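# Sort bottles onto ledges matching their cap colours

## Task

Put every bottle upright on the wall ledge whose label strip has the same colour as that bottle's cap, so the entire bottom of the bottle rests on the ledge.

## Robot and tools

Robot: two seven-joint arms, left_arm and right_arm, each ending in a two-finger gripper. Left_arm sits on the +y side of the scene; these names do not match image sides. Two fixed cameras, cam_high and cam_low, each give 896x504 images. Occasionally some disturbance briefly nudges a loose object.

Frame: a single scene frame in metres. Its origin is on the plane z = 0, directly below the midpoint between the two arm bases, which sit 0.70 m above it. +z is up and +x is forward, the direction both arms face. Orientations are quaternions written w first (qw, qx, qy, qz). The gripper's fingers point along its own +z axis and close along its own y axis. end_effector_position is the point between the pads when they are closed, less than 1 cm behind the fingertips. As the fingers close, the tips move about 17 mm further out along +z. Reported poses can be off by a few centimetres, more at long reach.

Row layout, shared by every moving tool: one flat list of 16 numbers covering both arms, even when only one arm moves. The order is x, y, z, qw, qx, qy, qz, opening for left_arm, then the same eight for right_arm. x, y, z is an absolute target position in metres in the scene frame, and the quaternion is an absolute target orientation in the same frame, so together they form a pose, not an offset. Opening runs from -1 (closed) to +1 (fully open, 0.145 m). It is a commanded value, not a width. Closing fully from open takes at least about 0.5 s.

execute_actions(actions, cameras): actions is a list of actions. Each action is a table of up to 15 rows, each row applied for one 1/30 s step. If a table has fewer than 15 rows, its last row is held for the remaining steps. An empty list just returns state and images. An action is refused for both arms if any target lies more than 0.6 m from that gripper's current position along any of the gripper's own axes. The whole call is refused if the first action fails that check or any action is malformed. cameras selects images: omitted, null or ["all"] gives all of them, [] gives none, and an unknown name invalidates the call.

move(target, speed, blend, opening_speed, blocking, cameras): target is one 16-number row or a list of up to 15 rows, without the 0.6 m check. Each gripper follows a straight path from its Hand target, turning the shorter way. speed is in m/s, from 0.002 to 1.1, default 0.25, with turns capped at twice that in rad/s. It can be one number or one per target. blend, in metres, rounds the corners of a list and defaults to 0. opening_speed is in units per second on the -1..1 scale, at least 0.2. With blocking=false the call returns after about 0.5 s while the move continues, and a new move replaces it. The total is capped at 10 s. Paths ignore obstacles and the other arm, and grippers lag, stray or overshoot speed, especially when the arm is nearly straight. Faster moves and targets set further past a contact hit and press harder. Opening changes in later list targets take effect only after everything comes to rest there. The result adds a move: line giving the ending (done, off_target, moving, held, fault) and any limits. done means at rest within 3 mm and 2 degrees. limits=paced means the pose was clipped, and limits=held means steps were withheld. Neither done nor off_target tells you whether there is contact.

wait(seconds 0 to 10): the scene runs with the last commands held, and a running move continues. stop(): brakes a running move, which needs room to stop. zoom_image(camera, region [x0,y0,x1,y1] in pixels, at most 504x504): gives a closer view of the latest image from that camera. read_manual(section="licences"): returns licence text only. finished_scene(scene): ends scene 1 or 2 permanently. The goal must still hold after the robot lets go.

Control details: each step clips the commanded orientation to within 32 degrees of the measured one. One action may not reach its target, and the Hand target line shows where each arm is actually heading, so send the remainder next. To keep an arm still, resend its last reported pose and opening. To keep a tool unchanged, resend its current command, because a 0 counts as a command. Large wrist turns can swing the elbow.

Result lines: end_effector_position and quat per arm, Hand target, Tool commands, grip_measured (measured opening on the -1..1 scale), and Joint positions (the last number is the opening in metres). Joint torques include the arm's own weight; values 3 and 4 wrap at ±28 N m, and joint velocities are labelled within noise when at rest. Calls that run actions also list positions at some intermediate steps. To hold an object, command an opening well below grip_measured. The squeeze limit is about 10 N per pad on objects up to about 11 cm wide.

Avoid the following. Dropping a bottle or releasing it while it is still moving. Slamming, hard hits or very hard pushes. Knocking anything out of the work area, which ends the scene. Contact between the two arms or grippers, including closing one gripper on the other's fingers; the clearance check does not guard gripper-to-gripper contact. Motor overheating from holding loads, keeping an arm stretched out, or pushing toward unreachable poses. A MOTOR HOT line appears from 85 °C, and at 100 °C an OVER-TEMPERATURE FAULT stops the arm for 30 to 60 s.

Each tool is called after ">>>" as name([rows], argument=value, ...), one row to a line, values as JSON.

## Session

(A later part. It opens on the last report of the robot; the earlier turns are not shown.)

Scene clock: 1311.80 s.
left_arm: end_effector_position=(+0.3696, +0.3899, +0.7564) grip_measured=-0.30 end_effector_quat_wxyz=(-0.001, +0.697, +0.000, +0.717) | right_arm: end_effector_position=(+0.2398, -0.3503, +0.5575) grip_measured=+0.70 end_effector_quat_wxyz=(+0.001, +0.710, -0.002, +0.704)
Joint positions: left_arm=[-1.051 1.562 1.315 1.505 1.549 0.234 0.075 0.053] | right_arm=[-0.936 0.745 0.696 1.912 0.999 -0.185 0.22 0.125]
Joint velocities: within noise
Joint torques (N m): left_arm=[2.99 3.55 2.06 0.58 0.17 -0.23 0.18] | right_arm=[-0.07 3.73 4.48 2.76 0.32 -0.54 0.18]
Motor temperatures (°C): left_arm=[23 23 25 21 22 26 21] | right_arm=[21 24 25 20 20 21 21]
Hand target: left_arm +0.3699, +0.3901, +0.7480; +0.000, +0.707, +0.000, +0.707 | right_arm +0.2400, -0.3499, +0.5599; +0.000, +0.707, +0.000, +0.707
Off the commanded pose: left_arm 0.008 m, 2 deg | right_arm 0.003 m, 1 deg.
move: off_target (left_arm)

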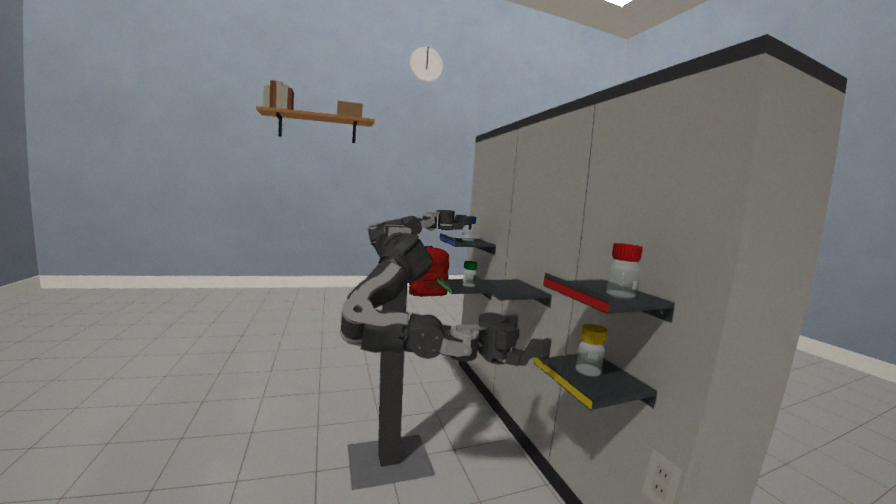

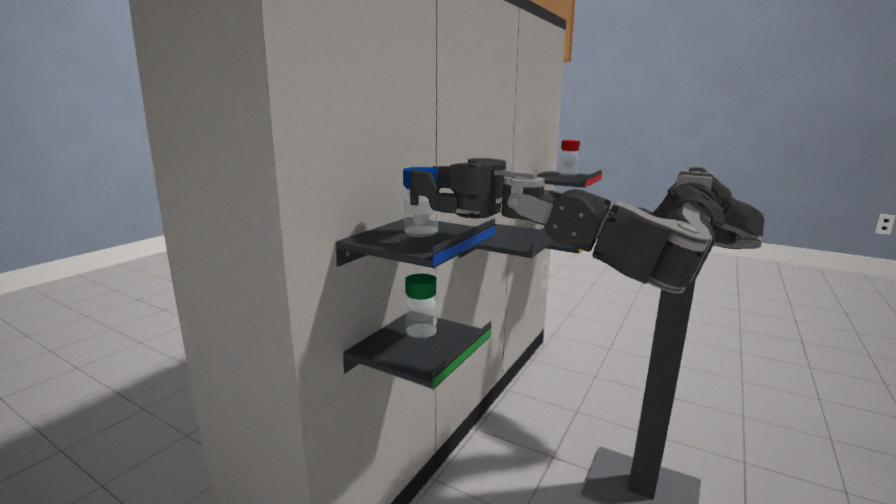

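Contact at about 0.757. Release and retreat.

>>> move([
  [0.37,0.39,0.754,0,0.7071,0,0.7071,0.7,0.24,-0.35,0.56,0,0.7071,0,0.7071,0.7],
  [0.25,0.39,0.762,0,0.7071,0,0.7071,0.7,0.24,-0.35,0.56,0,0.7071,0,0.7071,0.7],
], speed=[0.05,0.1], opening_speed=0.8)

>>> zoom_image(camera="cam_low", region=[330, 130, 630, 400])

>>> zoom_image(camera="cam_high", region=[430, 200, 690, 420])

Scene clock: 1321.90 s.
left_arm: end_effector_position=(+0.2498, +0.3910, +0.7628) grip_measured=+0.70 end_effector_quat_wxyz=(-0.002, +0.706, +0.002, +0.709) | right_arm: end_effector_position=(+0.2398, -0.3503, +0.5575) grip_measured=+0.70 end_effector_quat_wxyz=(+0.001, +0.710, -0.002, +0.704)
Joint positions: left_arm=[-0.931 1.082 1.575 1.862 1.429 0.625 0.239 0.125] | right_arm=[-0.936 0.745 0.696 1.912 0.999 -0.185 0.22 0.125]
Joint velocities: within noise
Joint torques (N m): left_arm=[0.91 4.84 2.59 0.95 0.17 -0.49 0.24] | right_arm=[-0.01 3.81 4.53 2.74 0.3 -0.53 0.2]
Motor temperatures (°C): left_arm=[23 23 25 21 22 26 21] | right_arm=[21 24 25 20 20 21 21]
Hand target: left_arm +0.2500, +0.3900, +0.7621; +0.000, +0.707, +0.000, +0.707 | right_arm +0.2400, -0.3499, +0.5599; +0.000, +0.707, +0.000, +0.707
Off the commanded pose: left_arm 0.001 m, 0 deg | right_arm 0.003 m, 1 deg.
joint read past its limit (left arm) — joint 3 (upper arm roll), upper limit.
joint sent to its limit (left arm) — joint 3 (upper arm roll), upper limit. The joint targets still meet the commanded pose.
move: done

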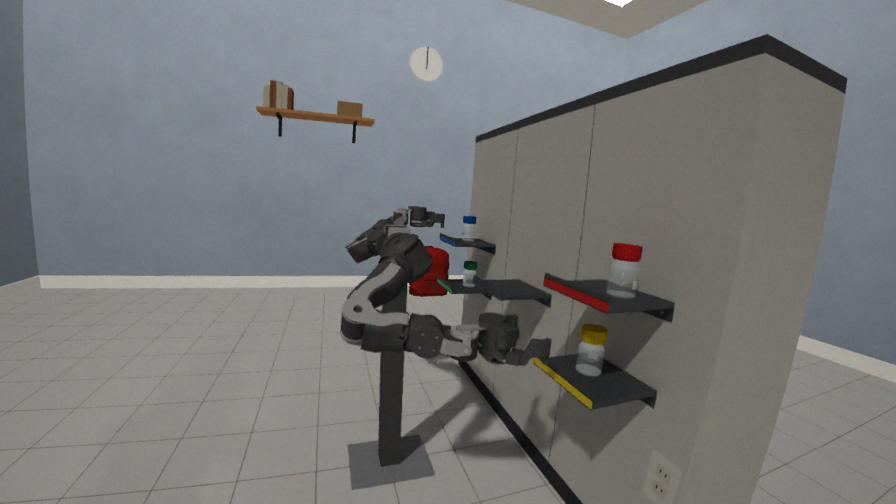

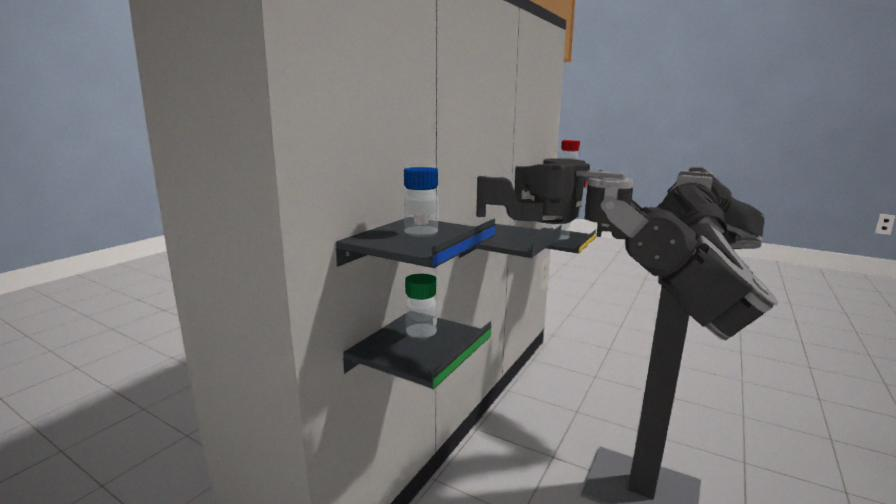

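Scaled by 1.680 from the camera's 896x504 image, which has a finer 1280x720 frame.

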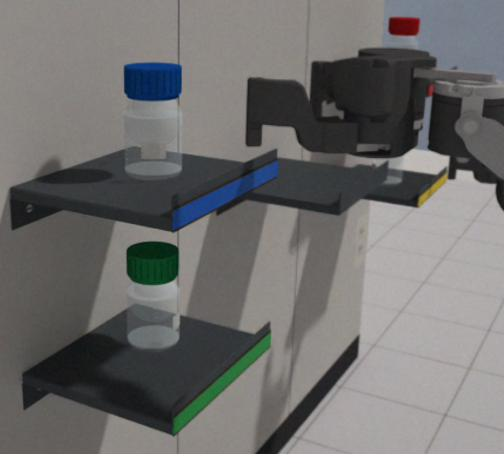

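Scaled by 1.938 from the camera's 896x504 image, which has a finer 1280x720 frame.

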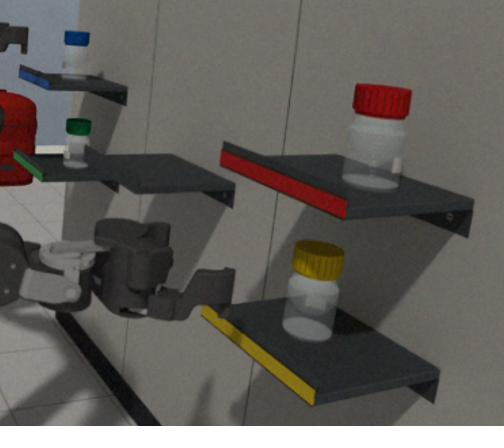

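>>> move([
  [0.27,0.28,0.80,0,0.7071,0,0.7071,0.0,0.25,-0.35,0.62,0,0.7071,0,0.7071,0.0],
  [0.28,0.15,0.75,0.153,0.6903,-0.153,0.6903,0.0,0.25,-0.36,0.72,0,0.7071,0,0.7071,0.0],
  [0.33,0.03,0.74,0.183,0.6830,-0.183,0.6830,0.0,0.26,-0.4,0.78,0,0.7071,0,0.7071,0.0],
  [0.36,0.0,0.68,0.183,0.6830,-0.183,0.6830,0.0,0.26,-0.4,0.78,0,0.7071,0,0.7071,0.0],
], speed=0.3, blend=0.03, cameras=[])

>>> move([
  [0.31,0.09,0.74,0.183,0.6830,-0.183,0.6830,0.0,0.26,-0.4,0.78,0,0.7071,0,0.7071,0.0],
  [0.27,0.24,0.80,0,0.7071,0,0.7071,0.0,0.26,-0.4,0.78,0,0.7071,0,0.7071,0.0],
  [0.26,0.40,0.80,0,0.7071,0,0.7071,0.0,0.26,-0.4,0.78,0,0.7071,0,0.7071,0.0],
], speed=0.3, blend=0.03, cameras=["cam_low"])

Scene clock: 1367.50 s.
left_arm: end_effector_position=(+0.3600, +0.0005, +0.6800) grip_measured=+0.00 end_effector_quat_wxyz=(+0.182, +0.684, -0.182, +0.683) | right_arm: end_effector_position=(+0.2596, -0.4010, +0.7807) grip_measured=+0.00 end_effector_quat_wxyz=(+0.002, +0.706, -0.002, +0.709)
Joint positions: left_arm=[0.876 0.482 -0.856 2.028 1.111 0.526 -0.676 0.076] | right_arm=[-0.854 1.178 1.569 1.762 1.4 0.693 0.258 0.076]
Joint velocities: within noise
Joint torques (N m): left_arm=[7.9 0.22 2.18 2.09 -0.21 -0.61 0.23] | right_arm=[1.36 5.92 3.07 0.77 0.19 -0.31 0.2]
Motor temperatures (°C): left_arm=[22 24 25 21 21 25 21] | right_arm=[21 24 25 20 20 21 21]
Hand target: left_arm +0.3600, +0.0000, +0.6799; +0.183, +0.683, -0.183, +0.683 | right_arm +0.2600, -0.4000, +0.7800; +0.000, +0.707, +0.000, +0.707
Off the commanded pose: left_arm 0.001 m, 0 deg | right_arm 0.001 m, 0 deg.
joint read past its limit (right arm) — joint 3 (upper arm roll), upper limit.
joint sent to its limit (right arm) — joint 3 (upper arm roll), upper limit. The joint targets still meet the commanded pose.
move: done
No camera images: "cameras" was empty.

Scene clock: 1369.83 s.
left_arm: end_effector_position=(+0.2599, +0.4006, +0.8009) grip_measured=+0.00 end_effector_quat_wxyz=(-0.002, +0.702, +0.001, +0.712) | right_arm: end_effector_position=(+0.2596, -0.4010, +0.7807) grip_measured=+0.00 end_effector_quat_wxyz=(+0.002, +0.706, -0.002, +0.709)
Joint positions: left_arm=[-0.765 1.238 1.576 1.724 1.39 0.781 0.252 0.076] | right_arm=[-0.854 1.178 1.569 1.762 1.4 0.693 0.258 0.076]
Joint velocities: within noise
Joint torques (N m): left_arm=[1.6 5.84 2.1 0.76 0.18 -0.56 0.25] | right_arm=[1.25 5.95 3.02 0.73 0.17 -0.3 0.19]
Motor temperatures (°C): left_arm=[22 24 25 21 21 25 21] | right_arm=[21 24 25 20 20 21 21]
Hand target: left_arm +0.2601, +0.4001, +0.7998; +0.000, +0.704, +0.000, +0.710 | right_arm +0.2600, -0.4000, +0.7800; +0.000, +0.707, +0.000, +0.707
Off the commanded pose: left_arm 0.001 m, 1 deg | right_arm 0.001 m, 0 deg.
joint read past its limit (left arm) — joint 3 (upper arm roll), upper limit.
joint read past its limit (right arm) — joint 3 (upper arm roll), upper limit.
joint sent to its limit (left arm) — joint 3 (upper arm roll), upper limit; joint 6 (wrist pitch), upper limit. The joint targets still meet the commanded pose.
joint sent to its limit (right arm) — joint 3 (upper arm roll), upper limit. The joint targets still meet the commanded pose.
move: done
Images, in order (width x height): cam_low 896x504.

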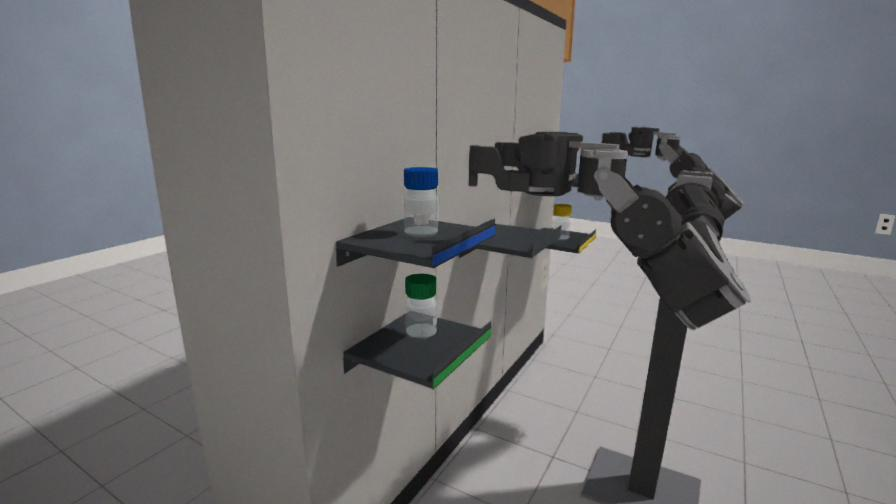

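>>> move([
  [0.24,0.36,0.70,0,0.7071,0,0.7071,0.0,0.24,-0.36,0.70,0,0.7071,0,0.7071,0.0],
  [0.24,0.36,0.59,0,0.7071,0,0.7071,0.0,0.24,-0.36,0.59,0,0.7071,0,0.7071,0.0],
  [0.27,0.22,0.64,0.08,0.70,-0.08,0.70,0.0,0.24,-0.36,0.59,0,0.7071,0,0.7071,0.0],
  [0.32,0.05,0.70,0.183,0.6830,-0.183,0.6830,0.0,0.24,-0.36,0.59,0,0.7071,0,0.7071,0.0],
  [0.36,0.0,0.68,0.183,0.6830,-0.183,0.6830,0.0,0.24,-0.36,0.59,0,0.7071,0,0.7071,0.0],
], speed=0.3, blend=0.03, cameras=[])

>>> move([
  [0.32,0.05,0.70,0.183,0.6830,-0.183,0.6830,0.0,0.24,-0.36,0.59,0,0.7071,0,0.7071,0.0],
  [0.27,0.22,0.65,0.08,0.70,-0.08,0.70,0.0,0.25,-0.22,0.65,-0.08,0.70,0.08,0.70,0.0],
  [0.24,0.36,0.60,0,0.7071,0,0.7071,0.0,0.32,-0.06,0.70,-0.183,0.6830,0.183,0.6830,0.0],
  [0.24,0.36,0.60,0,0.7071,0,0.7071,0.0,0.36,-0.03,0.68,-0.183,0.6830,0.183,0.6830,0.0],
], speed=0.3, blend=0.03, cameras=[])

>>> move([
  [0.24,0.36,0.60,0,0.7071,0,0.7071,0.0,0.32,-0.06,0.70,-0.183,0.6830,0.183,0.6830,0.0],
  [0.24,0.36,0.60,0,0.7071,0,0.7071,0.0,0.27,-0.24,0.65,-0.08,0.70,0.08,0.70,0.0],
  [0.24,0.36,0.60,0,0.7071,0,0.7071,0.0,0.24,-0.36,0.60,0,0.7071,0,0.7071,0.0],
], speed=0.3, blend=0.03, cameras=["cam_high"])

Scene clock: 1398.30 s.
left_arm: end_effector_position=(+0.3599, +0.0006, +0.6798) grip_measured=+0.00 end_effector_quat_wxyz=(+0.182, +0.684, -0.182, +0.683) | right_arm: end_effector_position=(+0.2400, -0.3610, +0.5910) grip_measured=+0.00 end_effector_quat_wxyz=(+0.002, +0.707, -0.002, +0.707)
Joint positions: left_arm=[0.738 0.353 -0.683 2.029 0.934 0.682 -0.559 0.076] | right_arm=[-0.814 0.659 0.869 1.952 0.976 0.063 0.335 0.076]
Joint velocities: within noise
Joint torques (N m): left_arm=[8 -0.07 1.54 2.52 -0.14 -0.65 0.2] | right_arm=[-0.28 4.52 2.59 2.28 0.27 -0.53 0.18]
Motor temperatures (°C): left_arm=[22 24 25 21 21 25 21] | right_arm=[21 24 24 19 20 21 21]
Hand target: left_arm +0.3600, +0.0000, +0.6800; +0.183, +0.683, -0.183, +0.683 | right_arm +0.2400, -0.3599, +0.5900; +0.000, +0.707, +0.000, +0.707
Off the commanded pose: left_arm 0.001 m, 0 deg | right_arm 0.001 m, 0 deg.
move: done
No camera images: "cameras" was empty.

Scene clock: 1400.40 s.
left_arm: end_effector_position=(+0.2405, +0.3596, +0.6000) grip_measured=+0.00 end_effector_quat_wxyz=(+0.000, +0.707, +0.001, +0.707) | right_arm: end_effector_position=(+0.3603, -0.0306, +0.6786) grip_measured=+0.00 end_effector_quat_wxyz=(-0.182, +0.685, +0.182, +0.681)
Joint positions: left_arm=[-0.758 0.629 0.907 1.975 0.952 0.153 0.364 0.076] | right_arm=[0.707 0.489 -0.615 2.067 0.996 0.655 -0.485 0.076]
Joint velocities: within noise
Joint torques (N m): left_arm=[-0.17 4.39 2.82 2.8 0.33 -0.65 0.23] | right_arm=[5.63 0.33 2.59 2.36 -0.19 -0.54 0.12]
Motor temperatures (°C): left_arm=[22 24 25 21 21 25 21] | right_arm=[21 24 24 19 20 21 21]
Hand target: left_arm +0.2400, +0.3600, +0.6000; +0.000, +0.707, +0.000, +0.707 | right_arm +0.3600, -0.0300, +0.6800; -0.183, +0.683, +0.183, +0.683
Off the commanded pose: left_arm 0.001 m, 0 deg | right_arm 0.002 m, 0 deg.
move: done; blend cut to 0.0269 m at target 3
No camera images: "cameras" was empty.

Scene clock: 1402.13 s.
left_arm: end_effector_position=(+0.2404, +0.3596, +0.5999) grip_measured=+0.00 end_effector_quat_wxyz=(+0.000, +0.707, +0.001, +0.707) | right_arm: end_effector_position=(+0.2401, -0.3605, +0.5981) grip_measured=+0.00 end_effector_quat_wxyz=(-0.001, +0.709, -0.004, +0.705)
Joint positions: left_arm=[-0.758 0.629 0.907 1.975 0.952 0.153 0.364 0.076] | right_arm=[-0.737 0.614 0.908 1.972 0.936 0.173 0.378 0.076]
Joint velocities: within noise
Joint torques (N m): left_arm=[-0.17 4.39 2.81 2.81 0.33 -0.65 0.23] | right_arm=[-0.09 4.92 4.05 2.82 0.31 -0.52 0.19]
Motor temperatures (°C): left_arm=[22 24 25 21 21 25 21] | right_arm=[21 24 24 19 20 21 21]
Hand target: left_arm +0.2400, +0.3600, +0.5999; +0.000, +0.707, +0.000, +0.707 | right_arm +0.2400, -0.3600, +0.6000; +0.000, +0.707, +0.000, +0.707
Off the commanded pose: left_arm 0.001 m, 0 deg | right_arm 0.002 m, 1 deg.
move: done; blend cut to 0.0269 m at target 1
Images, in order (width x height): cam_high 896x504.

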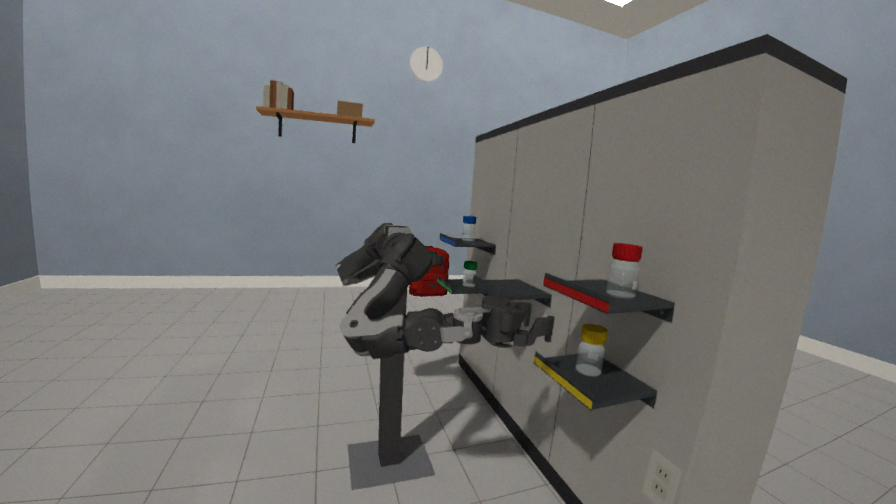

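>>> finished_scene(scene=1)

The scene is finished: the task was done.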